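# Put phone on comic book, laptop on stand

## Task

Place the phone so it lies flat with all of it resting on the comic book, and set the closed laptop on the laptop stand with its top face upward and one of its long edges resting against the stand's lips; when done, the robot must be touching neither the phone nor the laptop.

## Robot and tools

Robot: two arms, left_arm and right_arm, each ending in a two-finger gripper. In the scene frame the origin sits at table-top height midway between the nominal arm bases; +x points out over the table, +z points up, and left_arm is on the +y side (arm names do not match image sides). Calibrated bases: left_arm at (+0.031, +0.243, 0) m, right_arm at (-0.029, -0.309, 0) m, both nearly unrotated. A camera stand is fixed behind the arms. Cameras: cam_head_left and cam_head_right, each 896x504.

Gripper axes: fingers point along the gripper's +z, and they open and close along its y. end_effector_position is the spot between the pads, roughly 1 cm short of the fingertips. Positions are in metres, orientations as quat_wxyz, all in the scene frame. Reported poses may be a few cm off, more at long reach. Friction and weight can leave a gripper resting a few cm from its command even in free air.

The 14-number row, used by execute_actions and move: numbers 1-7 are left_arm (dx, dy, dz, rx, ry, rz, opening), numbers 8-14 the same for right_arm. Every row always has all 14, even when one arm is idle. Each value lies in [-1, 1]. dx, dy, dz, rx, ry, rz are an offset, not a pose: measured along the scene-frame axes from that arm's Hand target at the start of the action or move, with rotation about the Hand target's position; 1.0 equals 0.6 m or 180 degrees, and rx, ry, rz form a single rotation vector. All rows in one action or target list are counted from that same start, not from each other, so sending the same offset twice moves the arm twice. A position offset longer than 1.0 may be shortened. Opening is absolute: +1 fully open (0.094 m), -1 closed. Writing 0 for an arm's six pose numbers re-requests its current Hand target; an opening of 0 is a real half-open command, so repeat the present opening to leave a gripper alone.

execute_actions(actions, cameras): actions is a list of actions; each action is a list of up to 15 rows, one per 1/30 s step, and a short table repeats its last row. Images return only for an empty actions list or if cameras names them (["all"], a list of names, or [] for none; an unknown name voids the call).

move(target, speed, blend, opening_speed, grip_force, blocking, cameras): target is one 14-number row, or a list of up to 15 rows, all offsets from the same starting Hand targets. speed is path top speed in m/s (0.002 to 4.3, default 0.25; turning up to twice that in rad/s), one value or one per target. blend, in m, rounds corners between list targets (0 means stop at each). opening_speed sets how fast openings change, per second on the -1..+1 scale, at least 0.2. grip_force is a per-pad limit in N, 10 to 50, one value or one per arm; it persists, and lower forces close slowly. blocking=false returns after about 0.5 s while the move continues. Paths are straight and do not avoid obstacles or the other arm; avoid passing near an arm's own base. The result adds a move: line giving the ending (done, off_target, moving, held, fault) and any limits (paced = pose clipped, held = steps withheld).

wait(seconds 0 to 10, cameras) lets time pass holding commands. stop(cameras) brakes a running move. zoom_image(camera, region [x0, y0, x1, y1] in pixels, at most 504 by 504) magnifies the latest image of cam_head_left or cam_head_right. finished_scene(scene) ends the current scene with its number; it is irreversible, so call it only once the goal holds and the grippers are clear.

Reading results: Hand target is the last commanded pose after clipping; the next offsets start from it. Orientation commands are clipped to 40 degrees from the measured one per step. grip_measured uses the opening scale; with nothing held it may read about 2.5 mm wide, and on a firmly gripped hard part about 3 mm narrower. It follows the command, so it does not reveal the moment of contact. grip_effort_nm is gripper motor effort (negative closing) and does not drop to zero at rest. Joint torques include arm weight and offsets; items 3 and 4 wrap at ±28 N m. Joint velocities may say within noise. Joint ranges (rad): waist ±2.880, shoulder 0 to 3.142, elbow 0 to 3.019, wrist pitch -1.693 to 1.571, wrist yaw ±1.571, wrist roll ±2.094.

Cautions: never let an object leave the table or drop from a height; release only still objects; move slowly near contact, since speed and overshoot past a contact raise the force. A blocked arm keeps pushing until commanded back past its gripper. Keep the arms from colliding or gripping each other. Holding loads, stretched arms or unreachable targets heat motors; at 100 °C the arm goes limp for 30-60 s, so watch for MOTOR HOT. Loose objects may occasionally be nudged by outside pushes; check before finishing.

Each tool is called after "Call:" as a command line: name --argument value for each argument, lists and objects as JSON in quotes; but a table of rows of numbers goes row by row, as --pt "numbers of a row", without its own name.

## Session

Call:
execute_actions --actions '[]'

Scene clock: 0.00 s.
left_arm: end_effector_position=(+0.4918, +0.7722, +0.2721) grip_measured=+1.000 grip_effort_nm=n/a end_effector_quat_wxyz=(+0.538, +0.343, +0.763, +0.102) | right_arm: end_effector_position=(+0.0818, -0.5453, +0.1553) grip_measured=+1.000 grip_effort_nm=n/a end_effector_quat_wxyz=(-0.017, +0.931, +0.365, +0.017)
Joint positions: left_arm=[1.048 1.958 1.826 -0.907 1.087 1.594 0.094] | right_arm=[-1.159 1.066 0.823 -1.361 -0.035 1.239 0.094]
Joint velocities: within noise
Joint torques (N m): no reading
Motor temperatures (°C): left_arm=[23 25 27 24 28 25 28] | right_arm=[27 30 27 25 24 24 25]
Heat: left arm: hottest wrist yaw 28 °C; right arm: hottest shoulder 30 °C.
Hand target: left_arm +0.4940, +0.7762, +0.2939; +0.539, +0.352, +0.755, +0.121 | right_arm +0.0850, -0.5526, +0.1636; -0.006, +0.931, +0.366, +0.017
Tool commands: left_gripper/opening=+1.0 right_gripper/opening=+1.0

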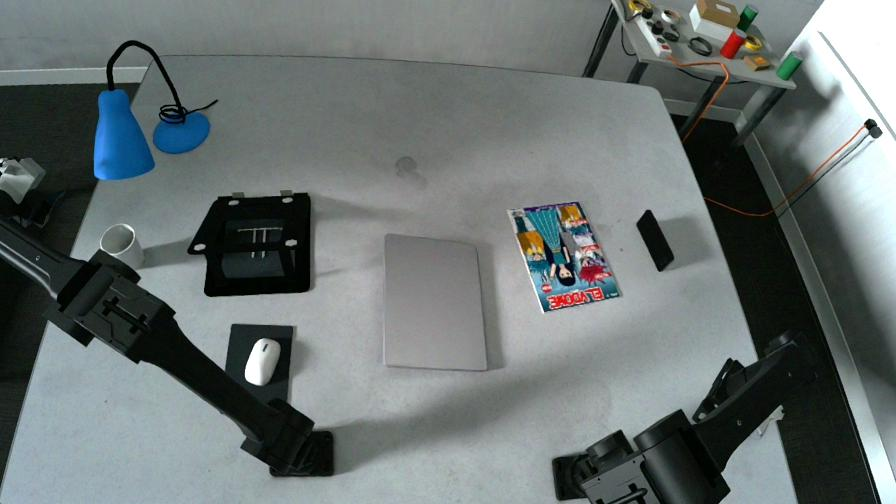

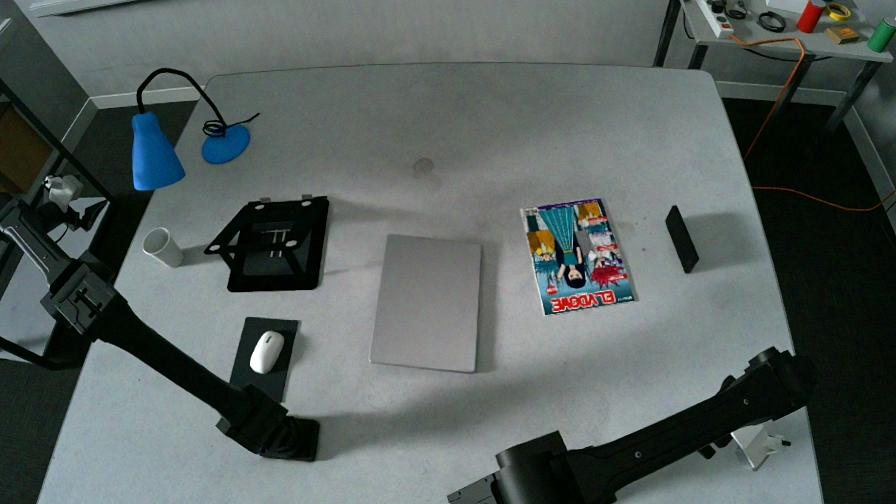

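Call:
zoom_image --camera "cam_head_left" --region '[560, 160, 740, 320]'

Call:
zoom_image --camera "cam_head_left" --region '[160, 160, 340, 320]'

Call:
zoom_image --camera "cam_head_right" --region '[180, 160, 360, 320]'

Call:
zoom_image --camera "cam_head_left" --region '[350, 210, 530, 390]'

Call:
zoom_image --camera "cam_head_right" --region '[600, 180, 760, 320]'

Call:
zoom_image --camera "cam_head_right" --region '[350, 210, 530, 390]'

Scaled by 2.800.

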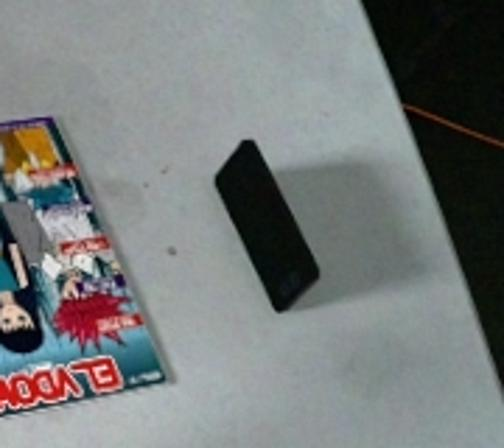

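Scaled by 2.800.

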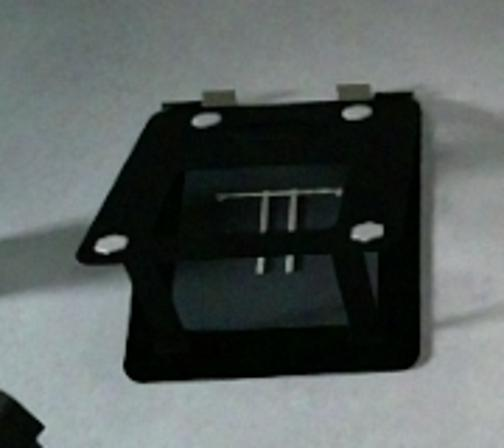

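Scaled by 2.800.

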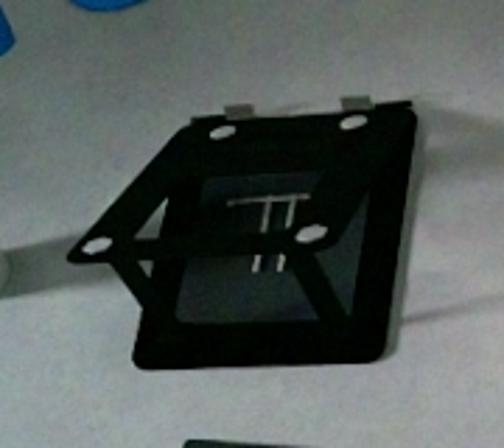

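Scaled by 2.800.

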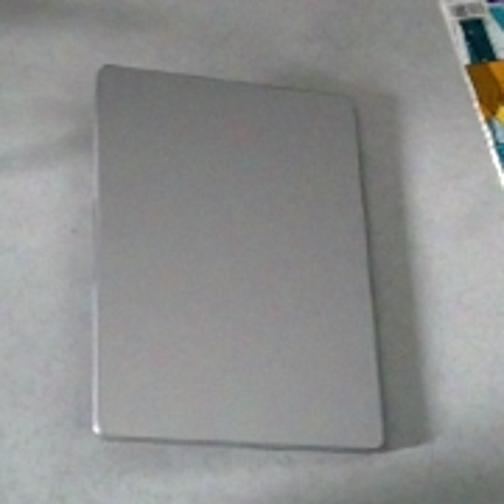

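Scaled by 3.150.

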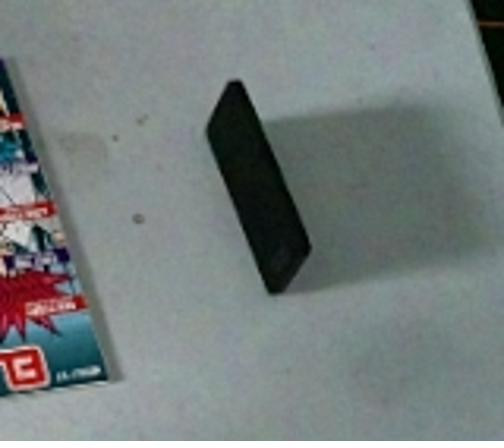

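Scaled by 2.800.

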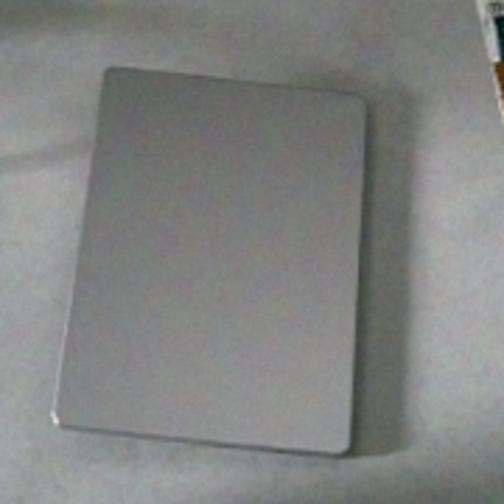

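Call:
zoom_image --camera "cam_head_left" --region '[370, 340, 430, 390]'

Call:
zoom_image --camera "cam_head_left" --region '[450, 340, 520, 390]'

Call:
zoom_image --camera "cam_head_right" --region '[360, 340, 420, 390]'

Call:
zoom_image --camera "cam_head_left" --region '[180, 180, 320, 300]'

Call:
zoom_image --camera "cam_head_right" --region '[200, 180, 340, 300]'

Scaled by 8.400.

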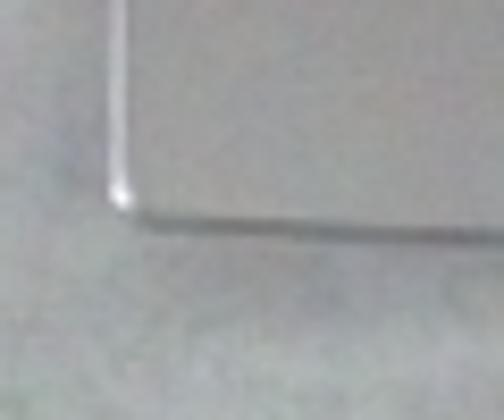

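Scaled by 7.200.

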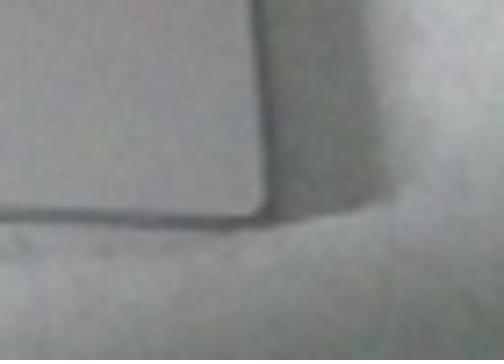

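Scaled by 8.400.

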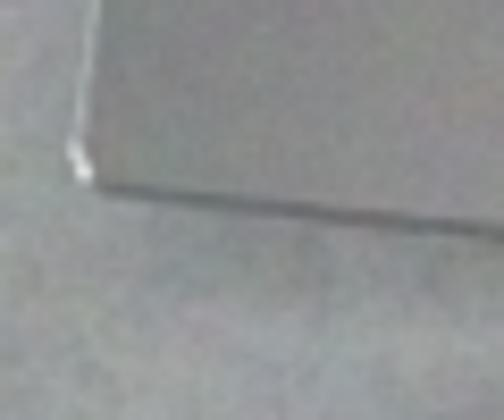

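Scaled by 3.600.

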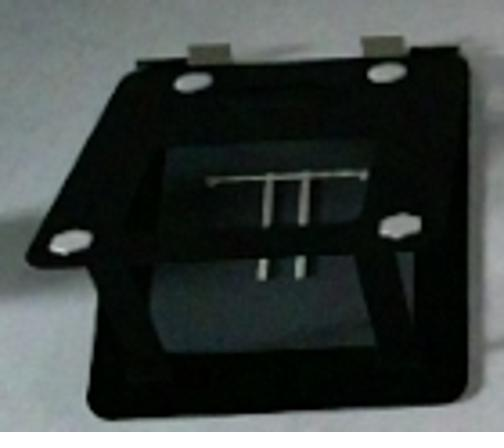

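Scaled by 3.600.

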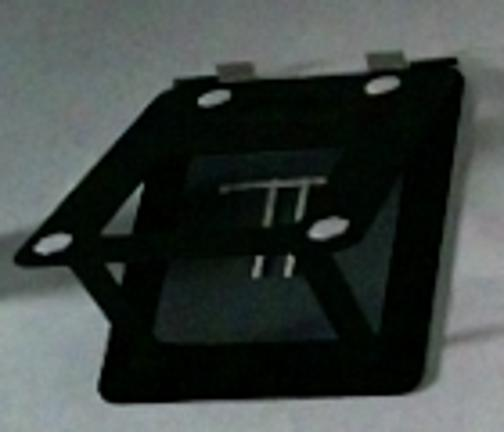

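Call:
move --pt "-0.32 -0.877 -0.16 0.080 0.365 0 1 0.6 0 -0.11 0 0 0 1" --speed 0.3 --cameras '["all"]'

Scene clock: 55.07 s.
left_arm: end_effector_position=(+0.3053, +0.2537, +0.1999) grip_measured=+1.000 grip_effort_nm=0.02 end_effector_quat_wxyz=(+0.006, +0.420, +0.907, +0.002) | right_arm: end_effector_position=(+0.4258, -0.5466, +0.0907) grip_measured=+1.000 grip_effort_nm=-0.01 end_effector_quat_wxyz=(-0.014, +0.931, +0.365, +0.012)
Joint positions: left_arm=[0.014 1.05 0.932 -1.44 0.002 0.911 0.094] | right_arm=[-0.498 1.769 1.366 -1.174 -0.036 1.902 0.094]
Joint torques (N m): left_arm=[-2.26 -6.48 10.1 -0.02 -0.03 -0.11] | right_arm=[1.03 -16.85 11.69 -0.34 0.13 0.23]
Motor temperatures (°C): left_arm=[23 31 32 24 28 24 27] | right_arm=[27 30 36 25 24 24 25]
Heat: left arm: hottest elbow 32 °C; right arm: hottest elbow 36 °C.
Hand target: left_arm +0.3020, +0.2499, +0.1980; -0.001, +0.423, +0.906, +0.000 | right_arm +0.4450, -0.5527, +0.0976; -0.006, +0.931, +0.365, +0.017
Off the commanded pose: left_arm 0.005 m, 1 deg | right_arm 0.021 m, 1 deg.
move: off_target (right_arm)

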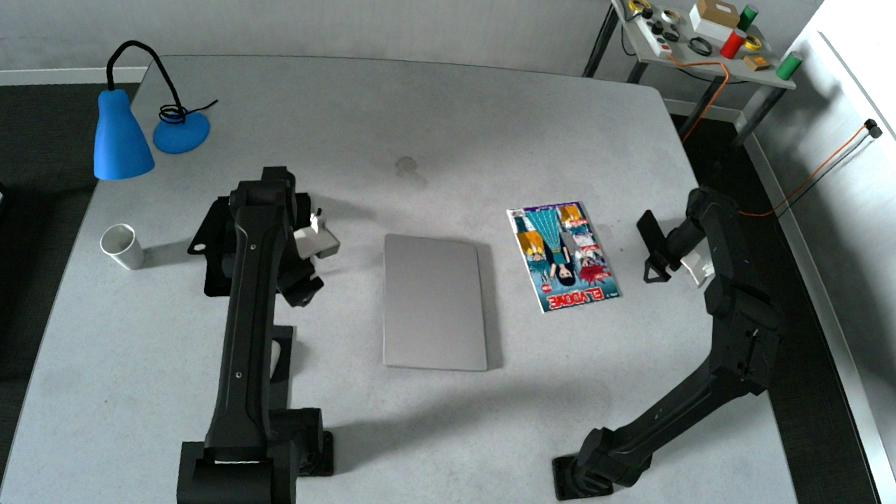

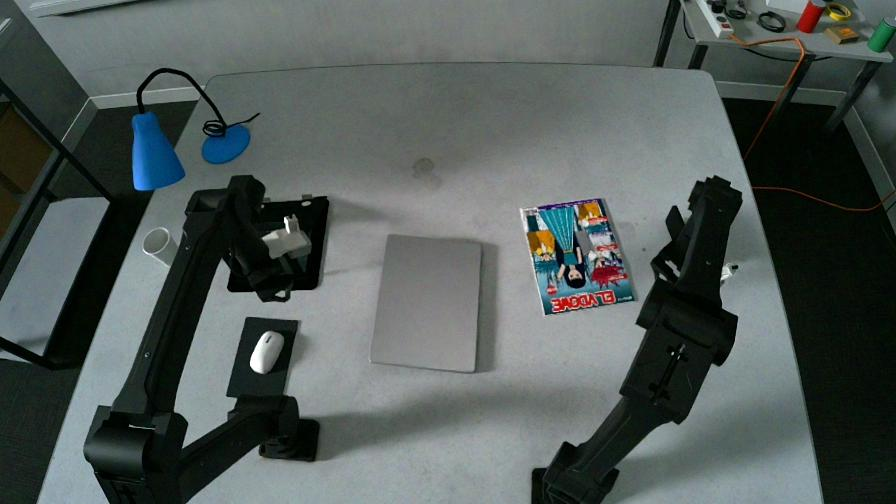

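Call:
zoom_image --camera "cam_head_left" --region '[610, 180, 750, 310]'

Call:
zoom_image --camera "cam_head_right" --region '[610, 170, 760, 320]'

Call:
zoom_image --camera "cam_head_left" --region '[220, 170, 360, 320]'

Call:
zoom_image --camera "cam_head_right" --region '[180, 170, 330, 320]'

Scaled by 3.600.

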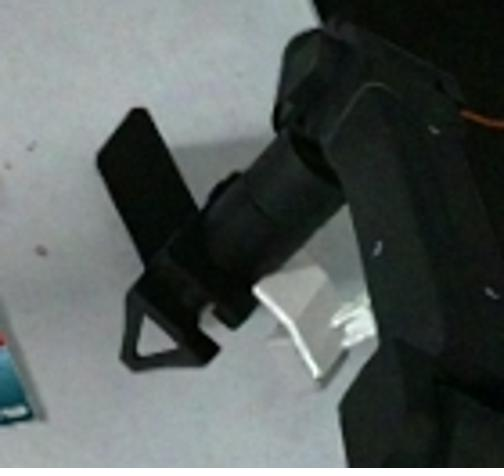

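Scaled by 3.360.

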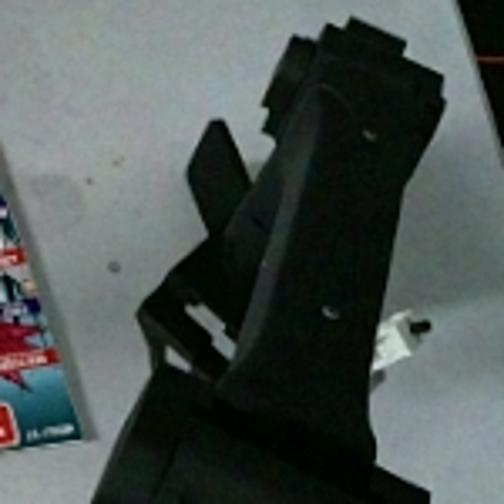

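Scaled by 3.360.

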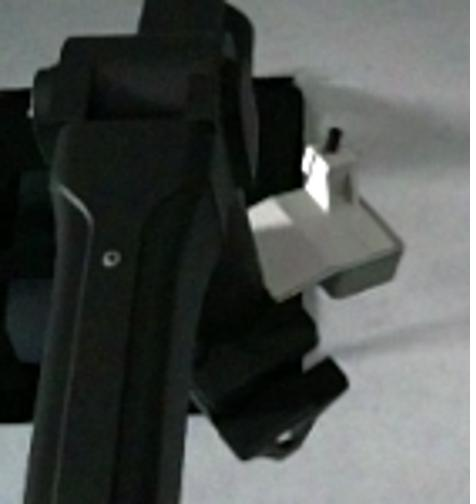

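Scaled by 3.360.

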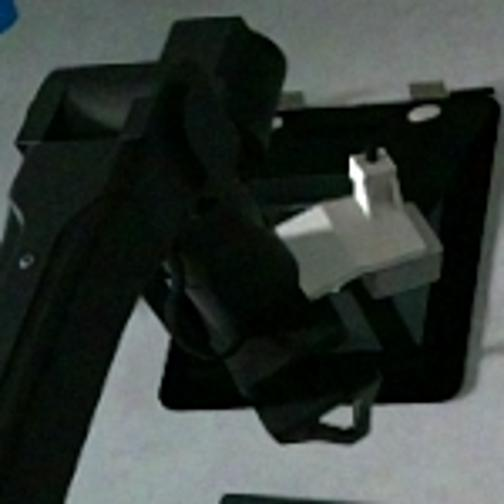

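Call:
move --pt "0 0 0.05 0 0 0 1 0 0 0.2 0 0 0 1" --pt "0 0 0.05 0 0 0 1 0.11 0.05 0.1 0 0 0.85 1" --speed 0.3 --cameras '["all"]'

Call:
zoom_image --camera "cam_head_left" --region '[590, 180, 750, 310]'

Call:
zoom_image --camera "cam_head_right" --region '[610, 170, 770, 300]'

Scene clock: 147.87 s.
left_arm: end_effector_position=(+0.2853, +0.2528, +0.2005) grip_measured=+1.000 grip_effort_nm=0.02 end_effector_quat_wxyz=(-0.029, +0.420, +0.907, -0.017) | right_arm: end_effector_position=(+0.4873, -0.5199, +0.1524) grip_measured=+1.000 grip_effort_nm=-0.02 end_effector_quat_wxyz=(-0.035, -0.129, +0.991, +0.006)
Joint positions: left_arm=[0.014 1.05 0.932 -1.52 0.002 0.91 0.094] | right_arm=[-0.385 1.871 1.681 -1.447 0.023 -0.638 0.094]
Joint torques (N m): left_arm=[-2.73 -7.47 16.34 -0.28 -0.01 -0.08] | right_arm=[1.26 -18.9 12.48 0.27 -0.05 0.09]
Motor temperatures (°C): left_arm=[23 26 35 24 27 24 27] | right_arm=[27 35 43 25 24 23 25]
Heat: left arm: hottest elbow 35 °C; right arm: hottest elbow 43 °C.
Hand target: left_arm +0.3020, +0.2499, +0.2280; -0.001, +0.423, +0.906, +0.000 | right_arm +0.5110, -0.5226, +0.1573; -0.018, -0.138, +0.990, -0.002
Off the commanded pose: left_arm 0.032 m, 4 deg | right_arm 0.024 m, 2 deg.
move: off_target (left_arm, right_arm)

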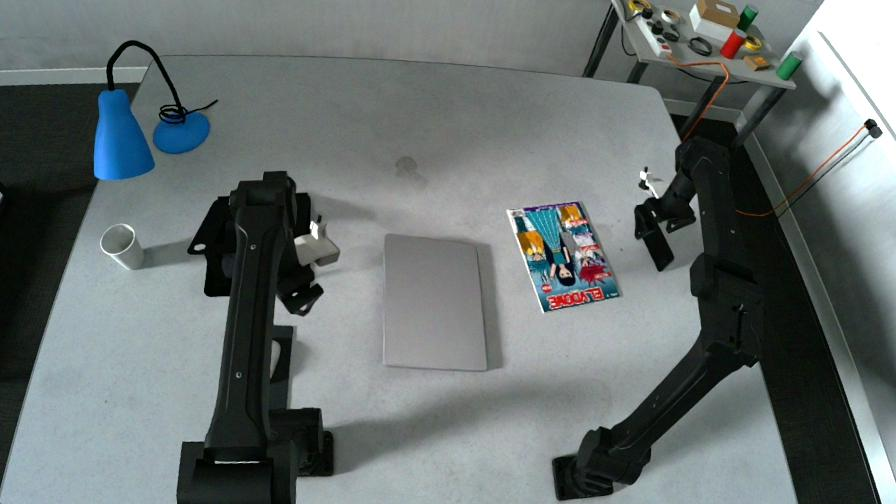

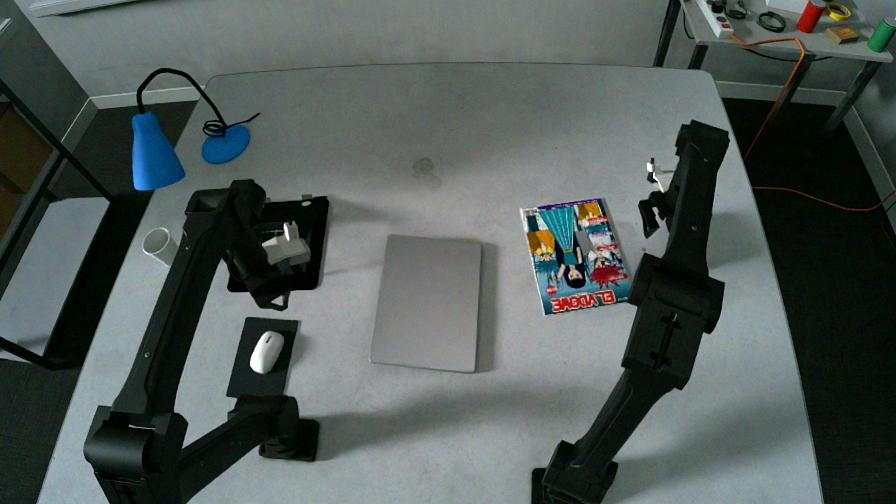

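Scaled by 3.150.

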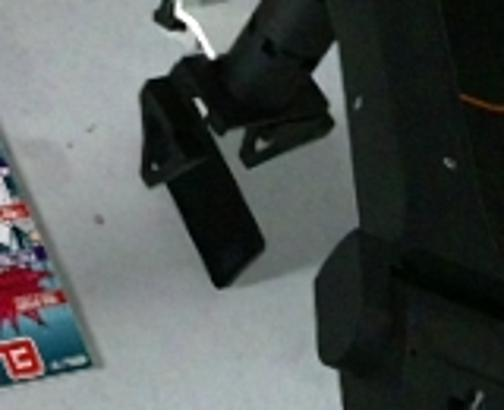

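Scaled by 3.150.

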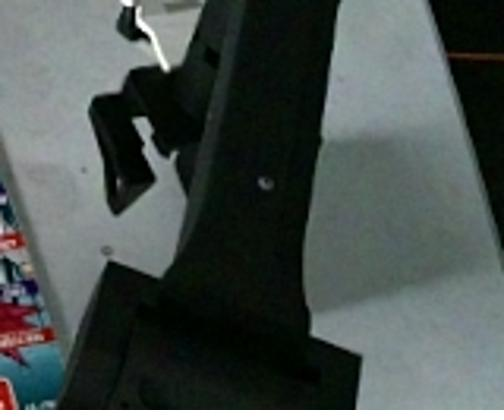

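Call:
move --target '[0,0,0,0,0,0,1, 0.04,-0.092,-0.02,0,0,0,1]' --speed 0.25 --cameras '["all"]'

Call:
zoom_image --camera "cam_head_left" --region '[590, 180, 750, 310]'

Call:
zoom_image --camera "cam_head_right" --region '[610, 170, 770, 300]'

Scene clock: 160.10 s.
left_arm: end_effector_position=(+0.2853, +0.2528, +0.2005) grip_measured=+1.000 grip_effort_nm=0.02 end_effector_quat_wxyz=(-0.029, +0.420, +0.907, -0.017) | right_arm: end_effector_position=(+0.5203, -0.5696, +0.1396) grip_measured=+1.000 grip_effort_nm=-0.02 end_effector_quat_wxyz=(-0.027, -0.135, +0.990, +0.004)
Joint positions: left_arm=[0.014 1.05 0.932 -1.52 0.002 0.91 0.094] | right_arm=[-0.44 2.004 1.851 -1.467 0.023 -0.706 0.094]
Joint torques (N m): left_arm=[-2.14 -6.89 16.34 -0.35 -0.02 -0.05] | right_arm=[0.38 -21.77 12.55 -0.32 0.01 0.1]
Heat: left arm: hottest elbow 37 °C; right arm: hottest elbow 45 °C.
Hand target: left_arm +0.3020, +0.2499, +0.2280; -0.001, +0.423, +0.906, +0.000 | right_arm +0.5350, -0.5779, +0.1455; -0.018, -0.138, +0.990, -0.002
Off the commanded pose: left_arm 0.032 m, 4 deg | right_arm 0.018 m, 1 deg.
move: off_target (left_arm, right_arm)

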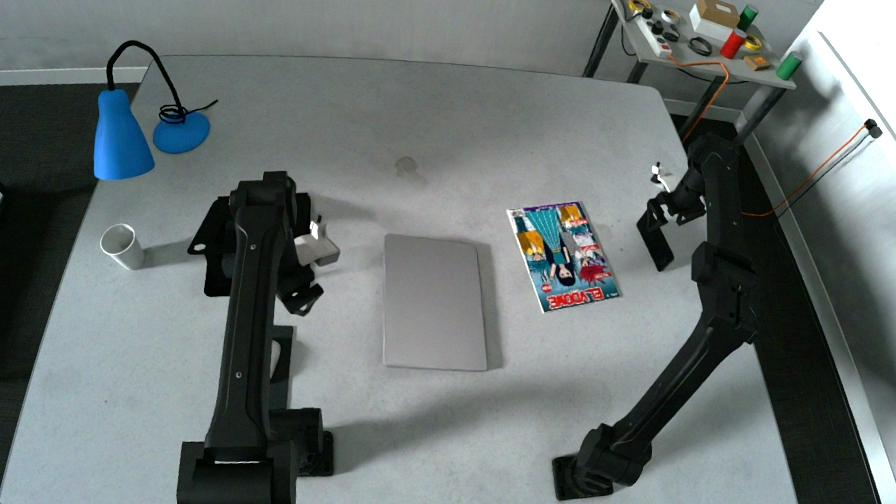

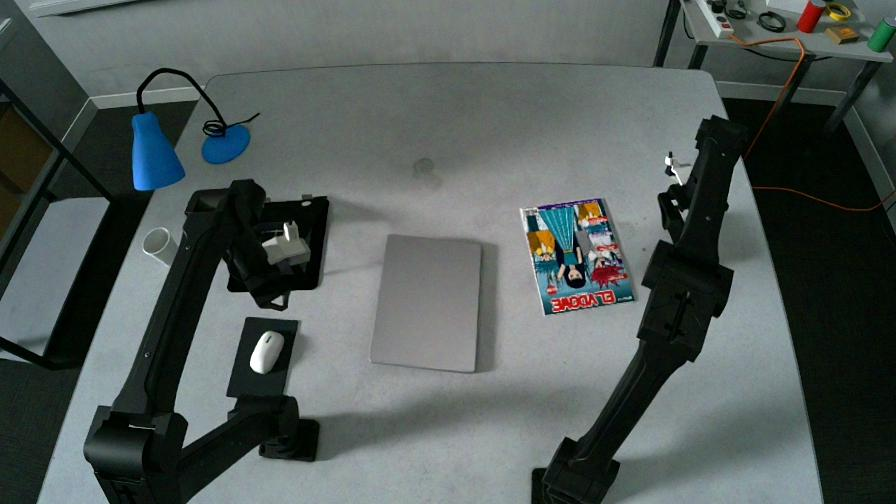

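Scaled by 3.150.

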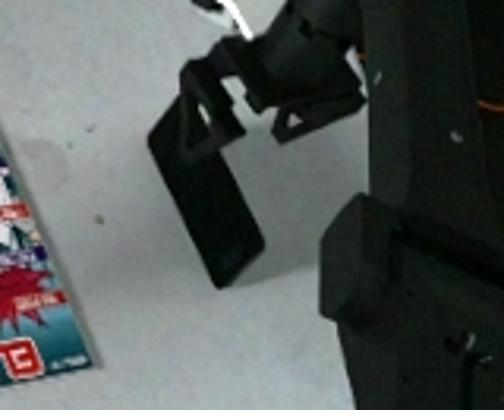

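Scaled by 3.150.

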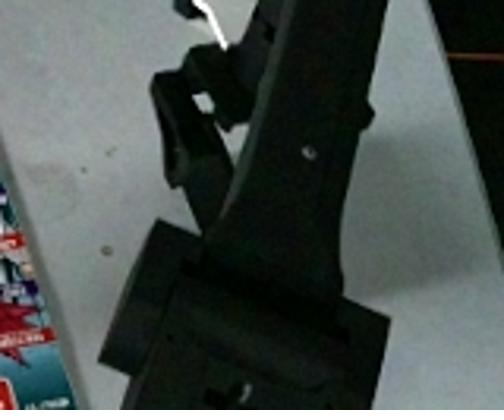

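Call:
move --target '[0,0,0,0,0,0,1, 0,0,-0.115,0,0,0,1]' --speed 0.15 --cameras '["all"]'

Call:
zoom_image --camera "cam_head_left" --region '[590, 180, 750, 310]'

Call:
zoom_image --camera "cam_head_right" --region '[610, 170, 770, 300]'

Scene clock: 168.67 s.
left_arm: end_effector_position=(+0.2853, +0.2528, +0.2005) grip_measured=+1.000 grip_effort_nm=0.02 end_effector_quat_wxyz=(-0.029, +0.420, +0.907, -0.017) | right_arm: end_effector_position=(+0.5356, -0.5767, +0.0928) grip_measured=+1.000 grip_effort_nm=-0.02 end_effector_quat_wxyz=(-0.011, -0.135, +0.991, -0.007)
Joint positions: left_arm=[0.014 1.05 0.932 -1.52 0.002 0.91 0.094] | right_arm=[-0.44 2.051 1.802 -1.332 0.023 -0.707 0.094]
Joint torques (N m): left_arm=[-3.14 -7.77 16.55 -0.32 0 -0.07] | right_arm=[0.44 -22.59 7.6 0.47 0.01 0.09]
Heat: left arm: hottest elbow 38 °C; right arm: hottest elbow 44 °C.
Hand target: left_arm +0.3020, +0.2499, +0.2280; -0.001, +0.423, +0.906, +0.000 | right_arm +0.5350, -0.5779, +0.0766; -0.018, -0.138, +0.990, -0.002
Off the commanded pose: left_arm 0.032 m, 4 deg | right_arm 0.016 m, 1 deg.
move: off_target (left_arm, right_arm)

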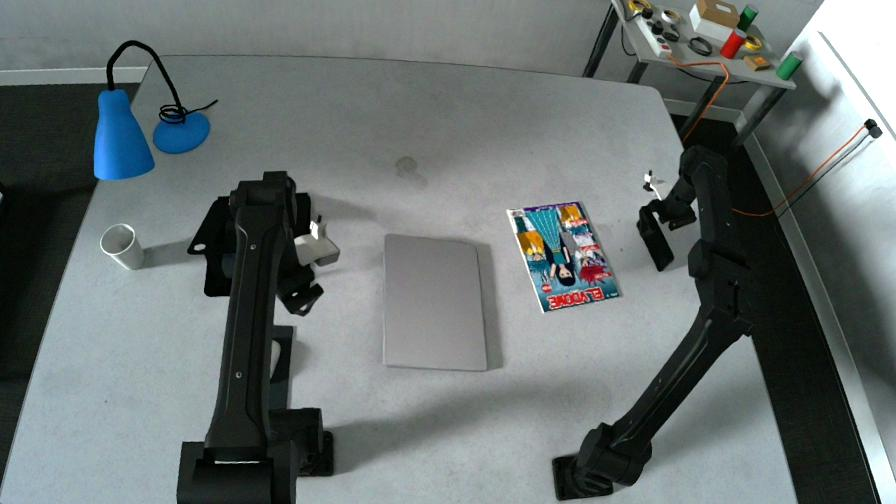

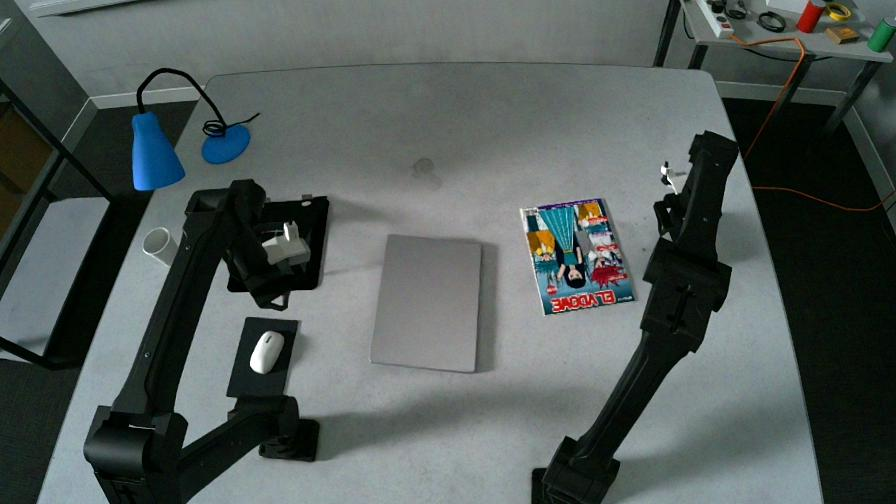

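Scaled by 3.150.

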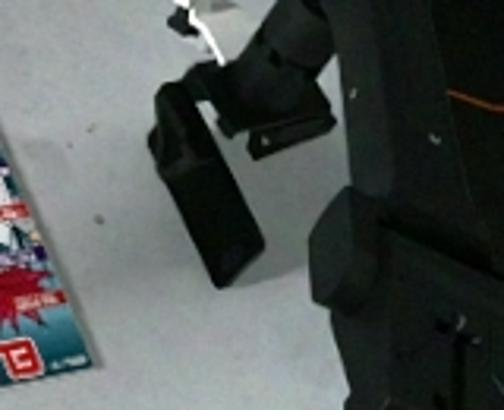

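Scaled by 3.150.

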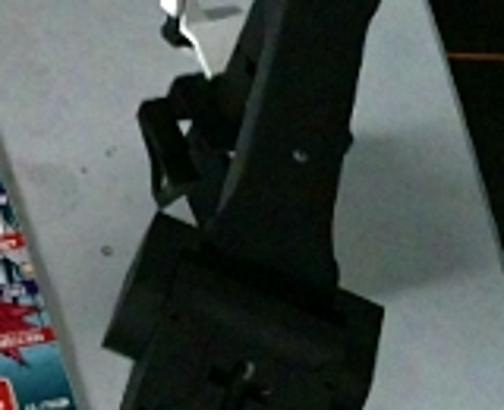

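Call:
move --target '[0,0,0,0,0,0,1, 0,0,-0.055,0,0,0,1]' --speed 0.1 --cameras '["all"]'

Call:
zoom_image --camera "cam_head_left" --region '[590, 180, 750, 310]'

Scene clock: 172.27 s.
left_arm: end_effector_position=(+0.2853, +0.2528, +0.2005) grip_measured=+1.000 grip_effort_nm=0.02 end_effector_quat_wxyz=(-0.029, +0.420, +0.907, -0.017) | right_arm: end_effector_position=(+0.5380, -0.5778, +0.0650) grip_measured=+1.000 grip_effort_nm=-0.02 end_effector_quat_wxyz=(-0.006, -0.135, +0.991, -0.010)
Joint positions: left_arm=[0.014 1.05 0.932 -1.52 0.002 0.91 0.094] | right_arm=[-0.44 2.073 1.762 -1.26 0.023 -0.707 0.094]
Joint torques (N m): left_arm=[-2.61 -8.23 16.5 -0.61 -0.06 -0.08] | right_arm=[0.38 -21.95 6.94 0.34 0 0.09]
Heat: left arm: hottest elbow 39 °C; right arm: hottest elbow 43 °C.
Hand target: left_arm +0.3020, +0.2499, +0.2280; -0.001, +0.423, +0.906, +0.000 | right_arm +0.5349, -0.5778, +0.0434; -0.018, -0.138, +0.990, -0.002
Off the commanded pose: left_arm 0.032 m, 4 deg | right_arm 0.022 m, 2 deg.
move: off_target (left_arm, right_arm)

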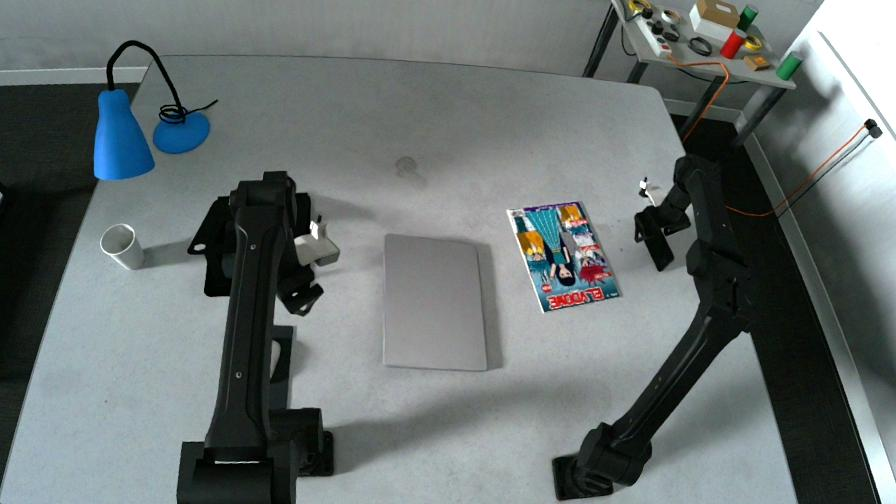

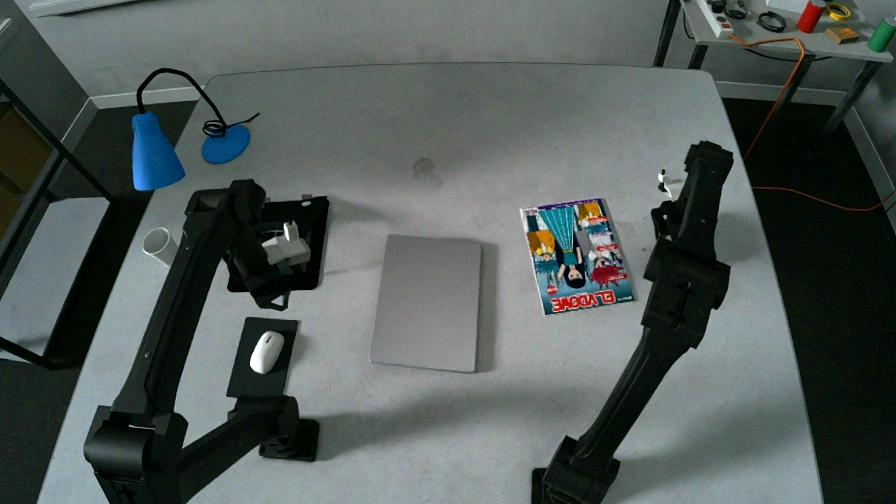

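Scaled by 3.150.

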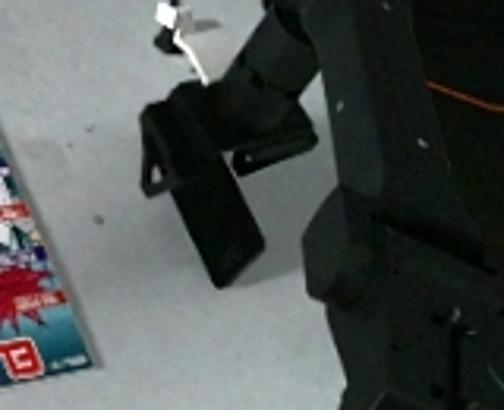

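Call:
move --target '[0,0,0,0,0,0,1, 0,0,-0.01,0,0,0,-1]' --speed 0.1 --grip_force 25 --opening_speed 0.6 --cameras '["all"]'

Call:
zoom_image --camera "cam_head_left" --region '[590, 180, 750, 310]'

Scene clock: 180.53 s.
left_arm: end_effector_position=(+0.2853, +0.2528, +0.2005) grip_measured=+1.000 grip_effort_nm=0.02 end_effector_quat_wxyz=(-0.029, +0.420, +0.907, -0.017) | right_arm: end_effector_position=(+0.5405, -0.5794, +0.0629) grip_measured=-0.823 grip_effort_nm=-0.51 end_effector_quat_wxyz=(-0.001, -0.136, +0.991, -0.014)
Joint positions: left_arm=[0.014 1.05 0.932 -1.52 0.002 0.91 0.094] | right_arm=[-0.44 2.074 1.757 -1.242 0.025 -0.707 0.008]
Joint torques (N m): left_arm=[-2.14 -7.3 16.35 -0.13 -0.03 -0.05] | right_arm=[0.44 -21.6 7.05 0.34 -0.09 0.09]
Motor temperatures (°C): left_arm=[23 26 40 24 27 24 27] | right_arm=[27 36 41 25 24 23 25]
Heat: left arm: hottest elbow 40 °C; right arm: hottest elbow 41 °C.
Hand target: left_arm +0.3020, +0.2499, +0.2280; -0.001, +0.423, +0.906, +0.000 | right_arm +0.5351, -0.5779, +0.0375; -0.018, -0.138, +0.990, -0.002
Off the commanded pose: left_arm 0.032 m, 4 deg | right_arm 0.026 m, 2 deg.
grip_force (N): 25, 25
move: off_target (left_arm, right_arm)

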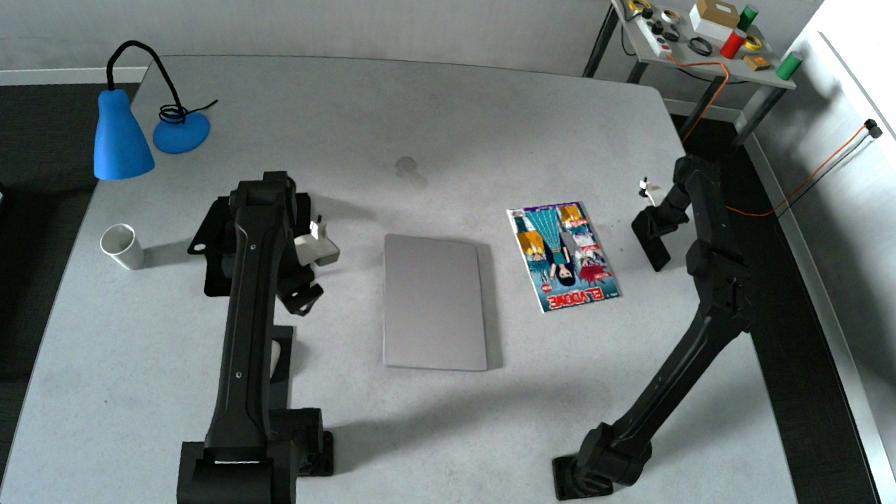

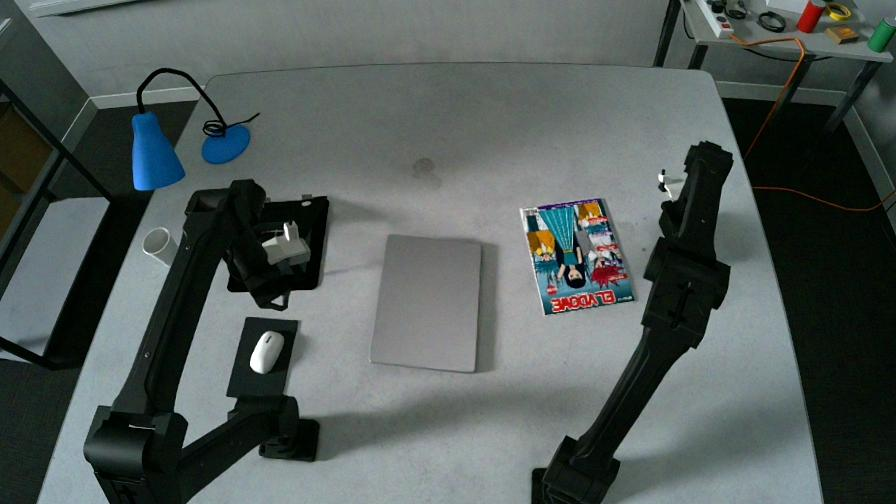

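Scaled by 3.150.

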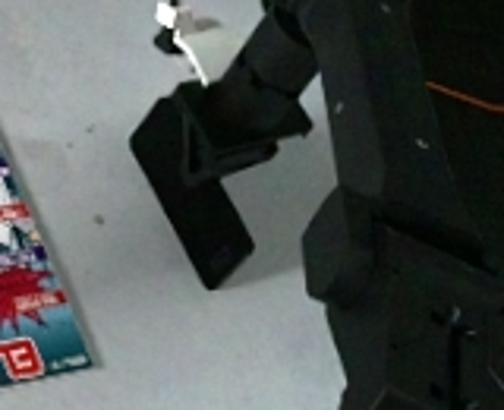

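Call:
move --pt "0 0 0 0 0 0 1 0 0 0.2 0 0 0 -1" --pt "0 0 0 0 0 0 1 -0.06 0.28 0.2 0.1607 0.045 0 -1" --speed 0.2 --grip_force 40 --cameras '["all"]'

Call:
zoom_image --camera "cam_head_left" --region '[480, 160, 700, 330]'

Call:
zoom_image --camera "cam_head_right" --region '[480, 160, 700, 330]'

Scene clock: 191.20 s.
left_arm: end_effector_position=(+0.2853, +0.2528, +0.2005) grip_measured=+1.000 grip_effort_nm=0.02 end_effector_quat_wxyz=(-0.029, +0.420, +0.907, -0.017) | right_arm: end_effector_position=(+0.5040, -0.4160, +0.1388) grip_measured=-0.834 grip_effort_nm=-0.85 end_effector_quat_wxyz=(-0.044, -0.135, +0.958, +0.249)
Joint positions: left_arm=[0.014 1.05 0.932 -1.52 0.002 0.91 0.094] | right_arm=[-0.328 2 1.773 -1.667 -0.404 -0.67 0.008]
Joint torques (N m): left_arm=[-2.37 -7.3 16.31 -0.36 -0.06 -0.06] | right_arm=[1.03 -26.11 6.93 -0.92 -0.41 0.22]
Heat: left arm: hottest elbow 41 °C; right arm: hottest elbow 40 °C.
Hand target: left_arm +0.3020, +0.2499, +0.2280; -0.001, +0.423, +0.906, +0.000 | right_arm +0.4990, -0.4098, +0.1576; -0.052, -0.138, +0.956, +0.255
Off the commanded pose: left_arm 0.032 m, 4 deg | right_arm 0.020 m, 1 deg.
joint sent to its limit (right arm) — joint 4 (wrist pitch), lower limit. The joint targets still meet the commanded pose.
grip_force (N): 40, 40
move: off_target (left_arm, right_arm)

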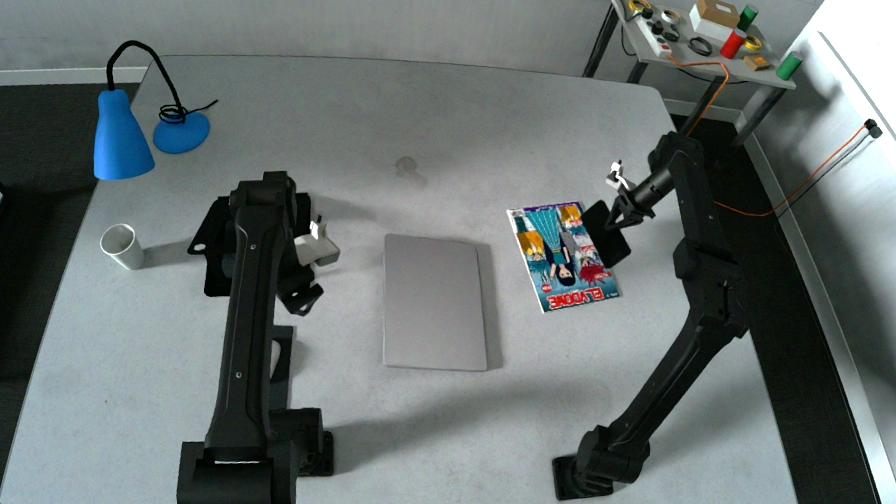

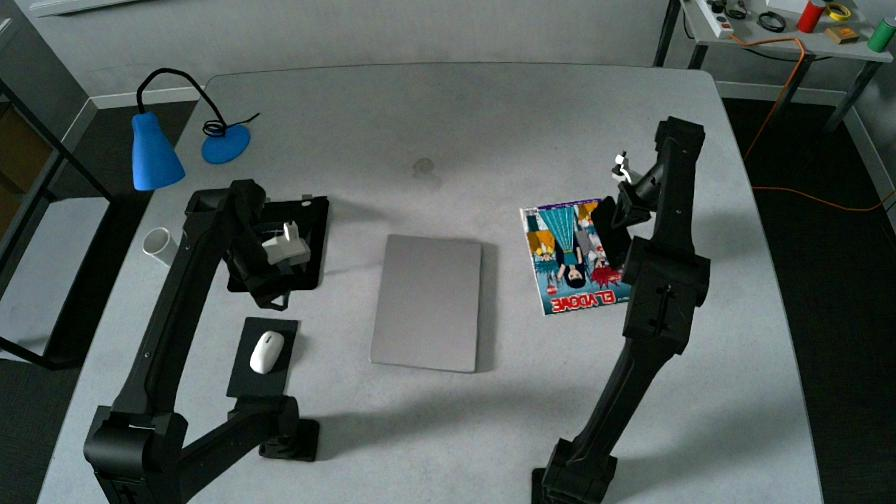

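Scaled by 2.291.

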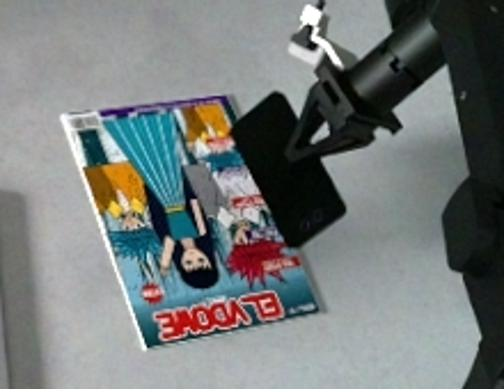

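Scaled by 2.291.

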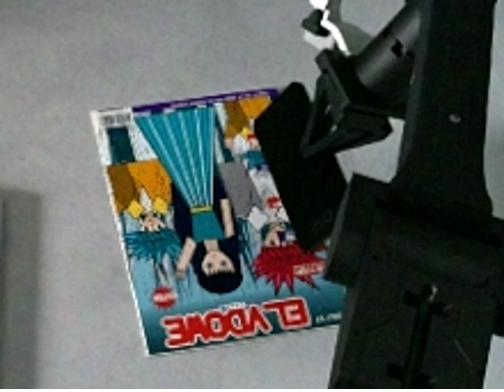

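Call:
move --target '[0,0,0,0,0,0,1, 0.013,0.075,-0.12,0.187,0.052,0,-1]' --speed 0.15 --cameras '["all"]'

Call:
zoom_image --camera "cam_head_left" --region '[480, 160, 700, 330]'

Call:
zoom_image --camera "cam_head_right" --region '[480, 160, 700, 330]'

Scene clock: 206.47 s.
left_arm: end_effector_position=(+0.2853, +0.2528, +0.2005) grip_measured=+1.000 grip_effort_nm=0.02 end_effector_quat_wxyz=(-0.029, +0.420, +0.907, -0.017) | right_arm: end_effector_position=(+0.5114, -0.3598, +0.0928) grip_measured=-0.834 grip_effort_nm=-0.85 end_effector_quat_wxyz=(+0.009, -0.096, +0.880, +0.464)
Joint positions: left_arm=[0.014 1.05 0.932 -1.52 0.002 0.91 0.094] | right_arm=[-0.341 2.121 1.681 -1.667 -0.848 -0.798 0.008]
Joint torques (N m): left_arm=[-1.85 -7.53 16.35 -0.24 -0.03 -0.05] | right_arm=[-0.32 -22.48 6.15 -1.17 -0.64 0.02]
Heat: left arm: hottest elbow 42 °C; right arm: hottest elbow 38 °C.
Hand target: left_arm +0.3020, +0.2499, +0.2280; -0.001, +0.423, +0.906, +0.000 | right_arm +0.5068, -0.3648, +0.0856; -0.087, -0.126, +0.834, +0.531
Off the commanded pose: left_arm 0.032 m, 4 deg | right_arm 0.010 m, 15 deg.
joint sent to its limit (right arm) — joint 4 (wrist pitch), lower limit. The joint targets are off in orientation, not in position.
grip_force (N): 40, 40
move: off_target (left_arm, right_arm)

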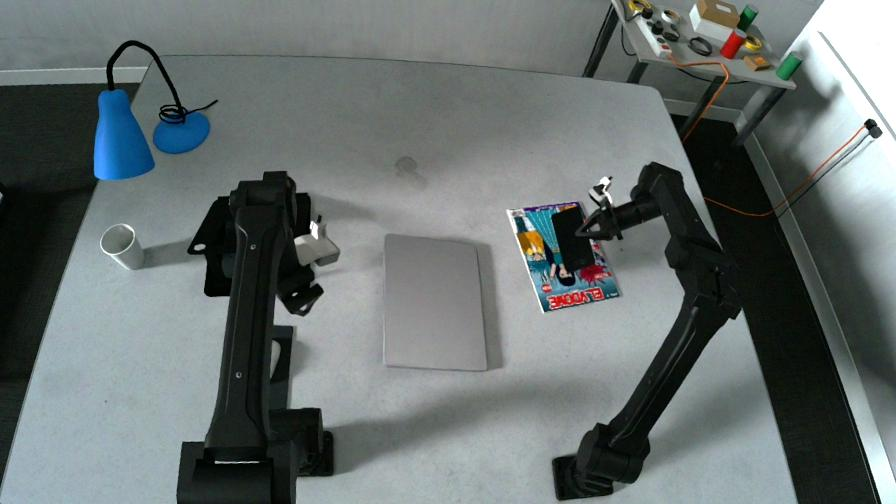

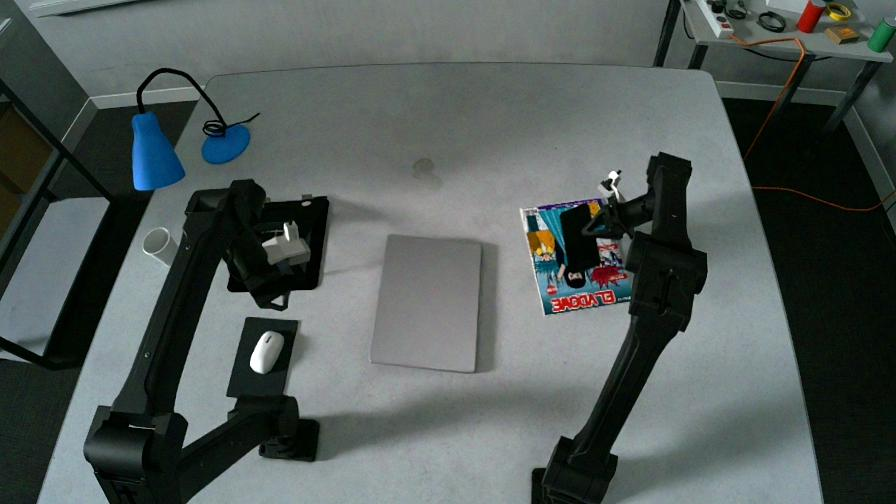

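Scaled by 2.291.

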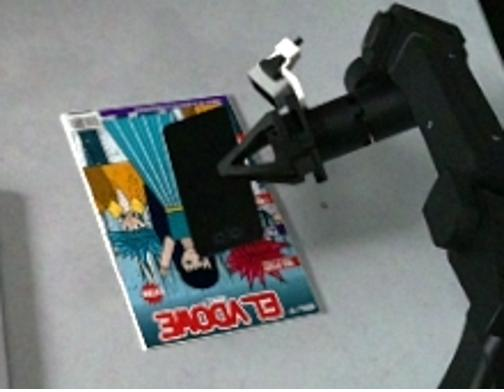

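Scaled by 2.291.

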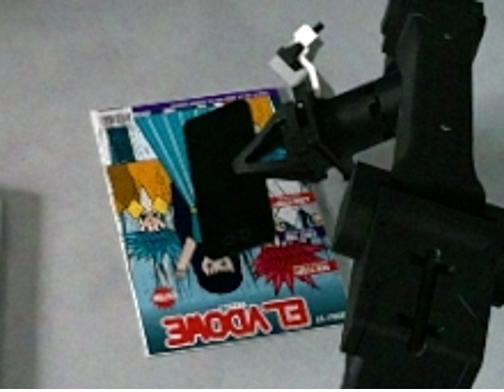

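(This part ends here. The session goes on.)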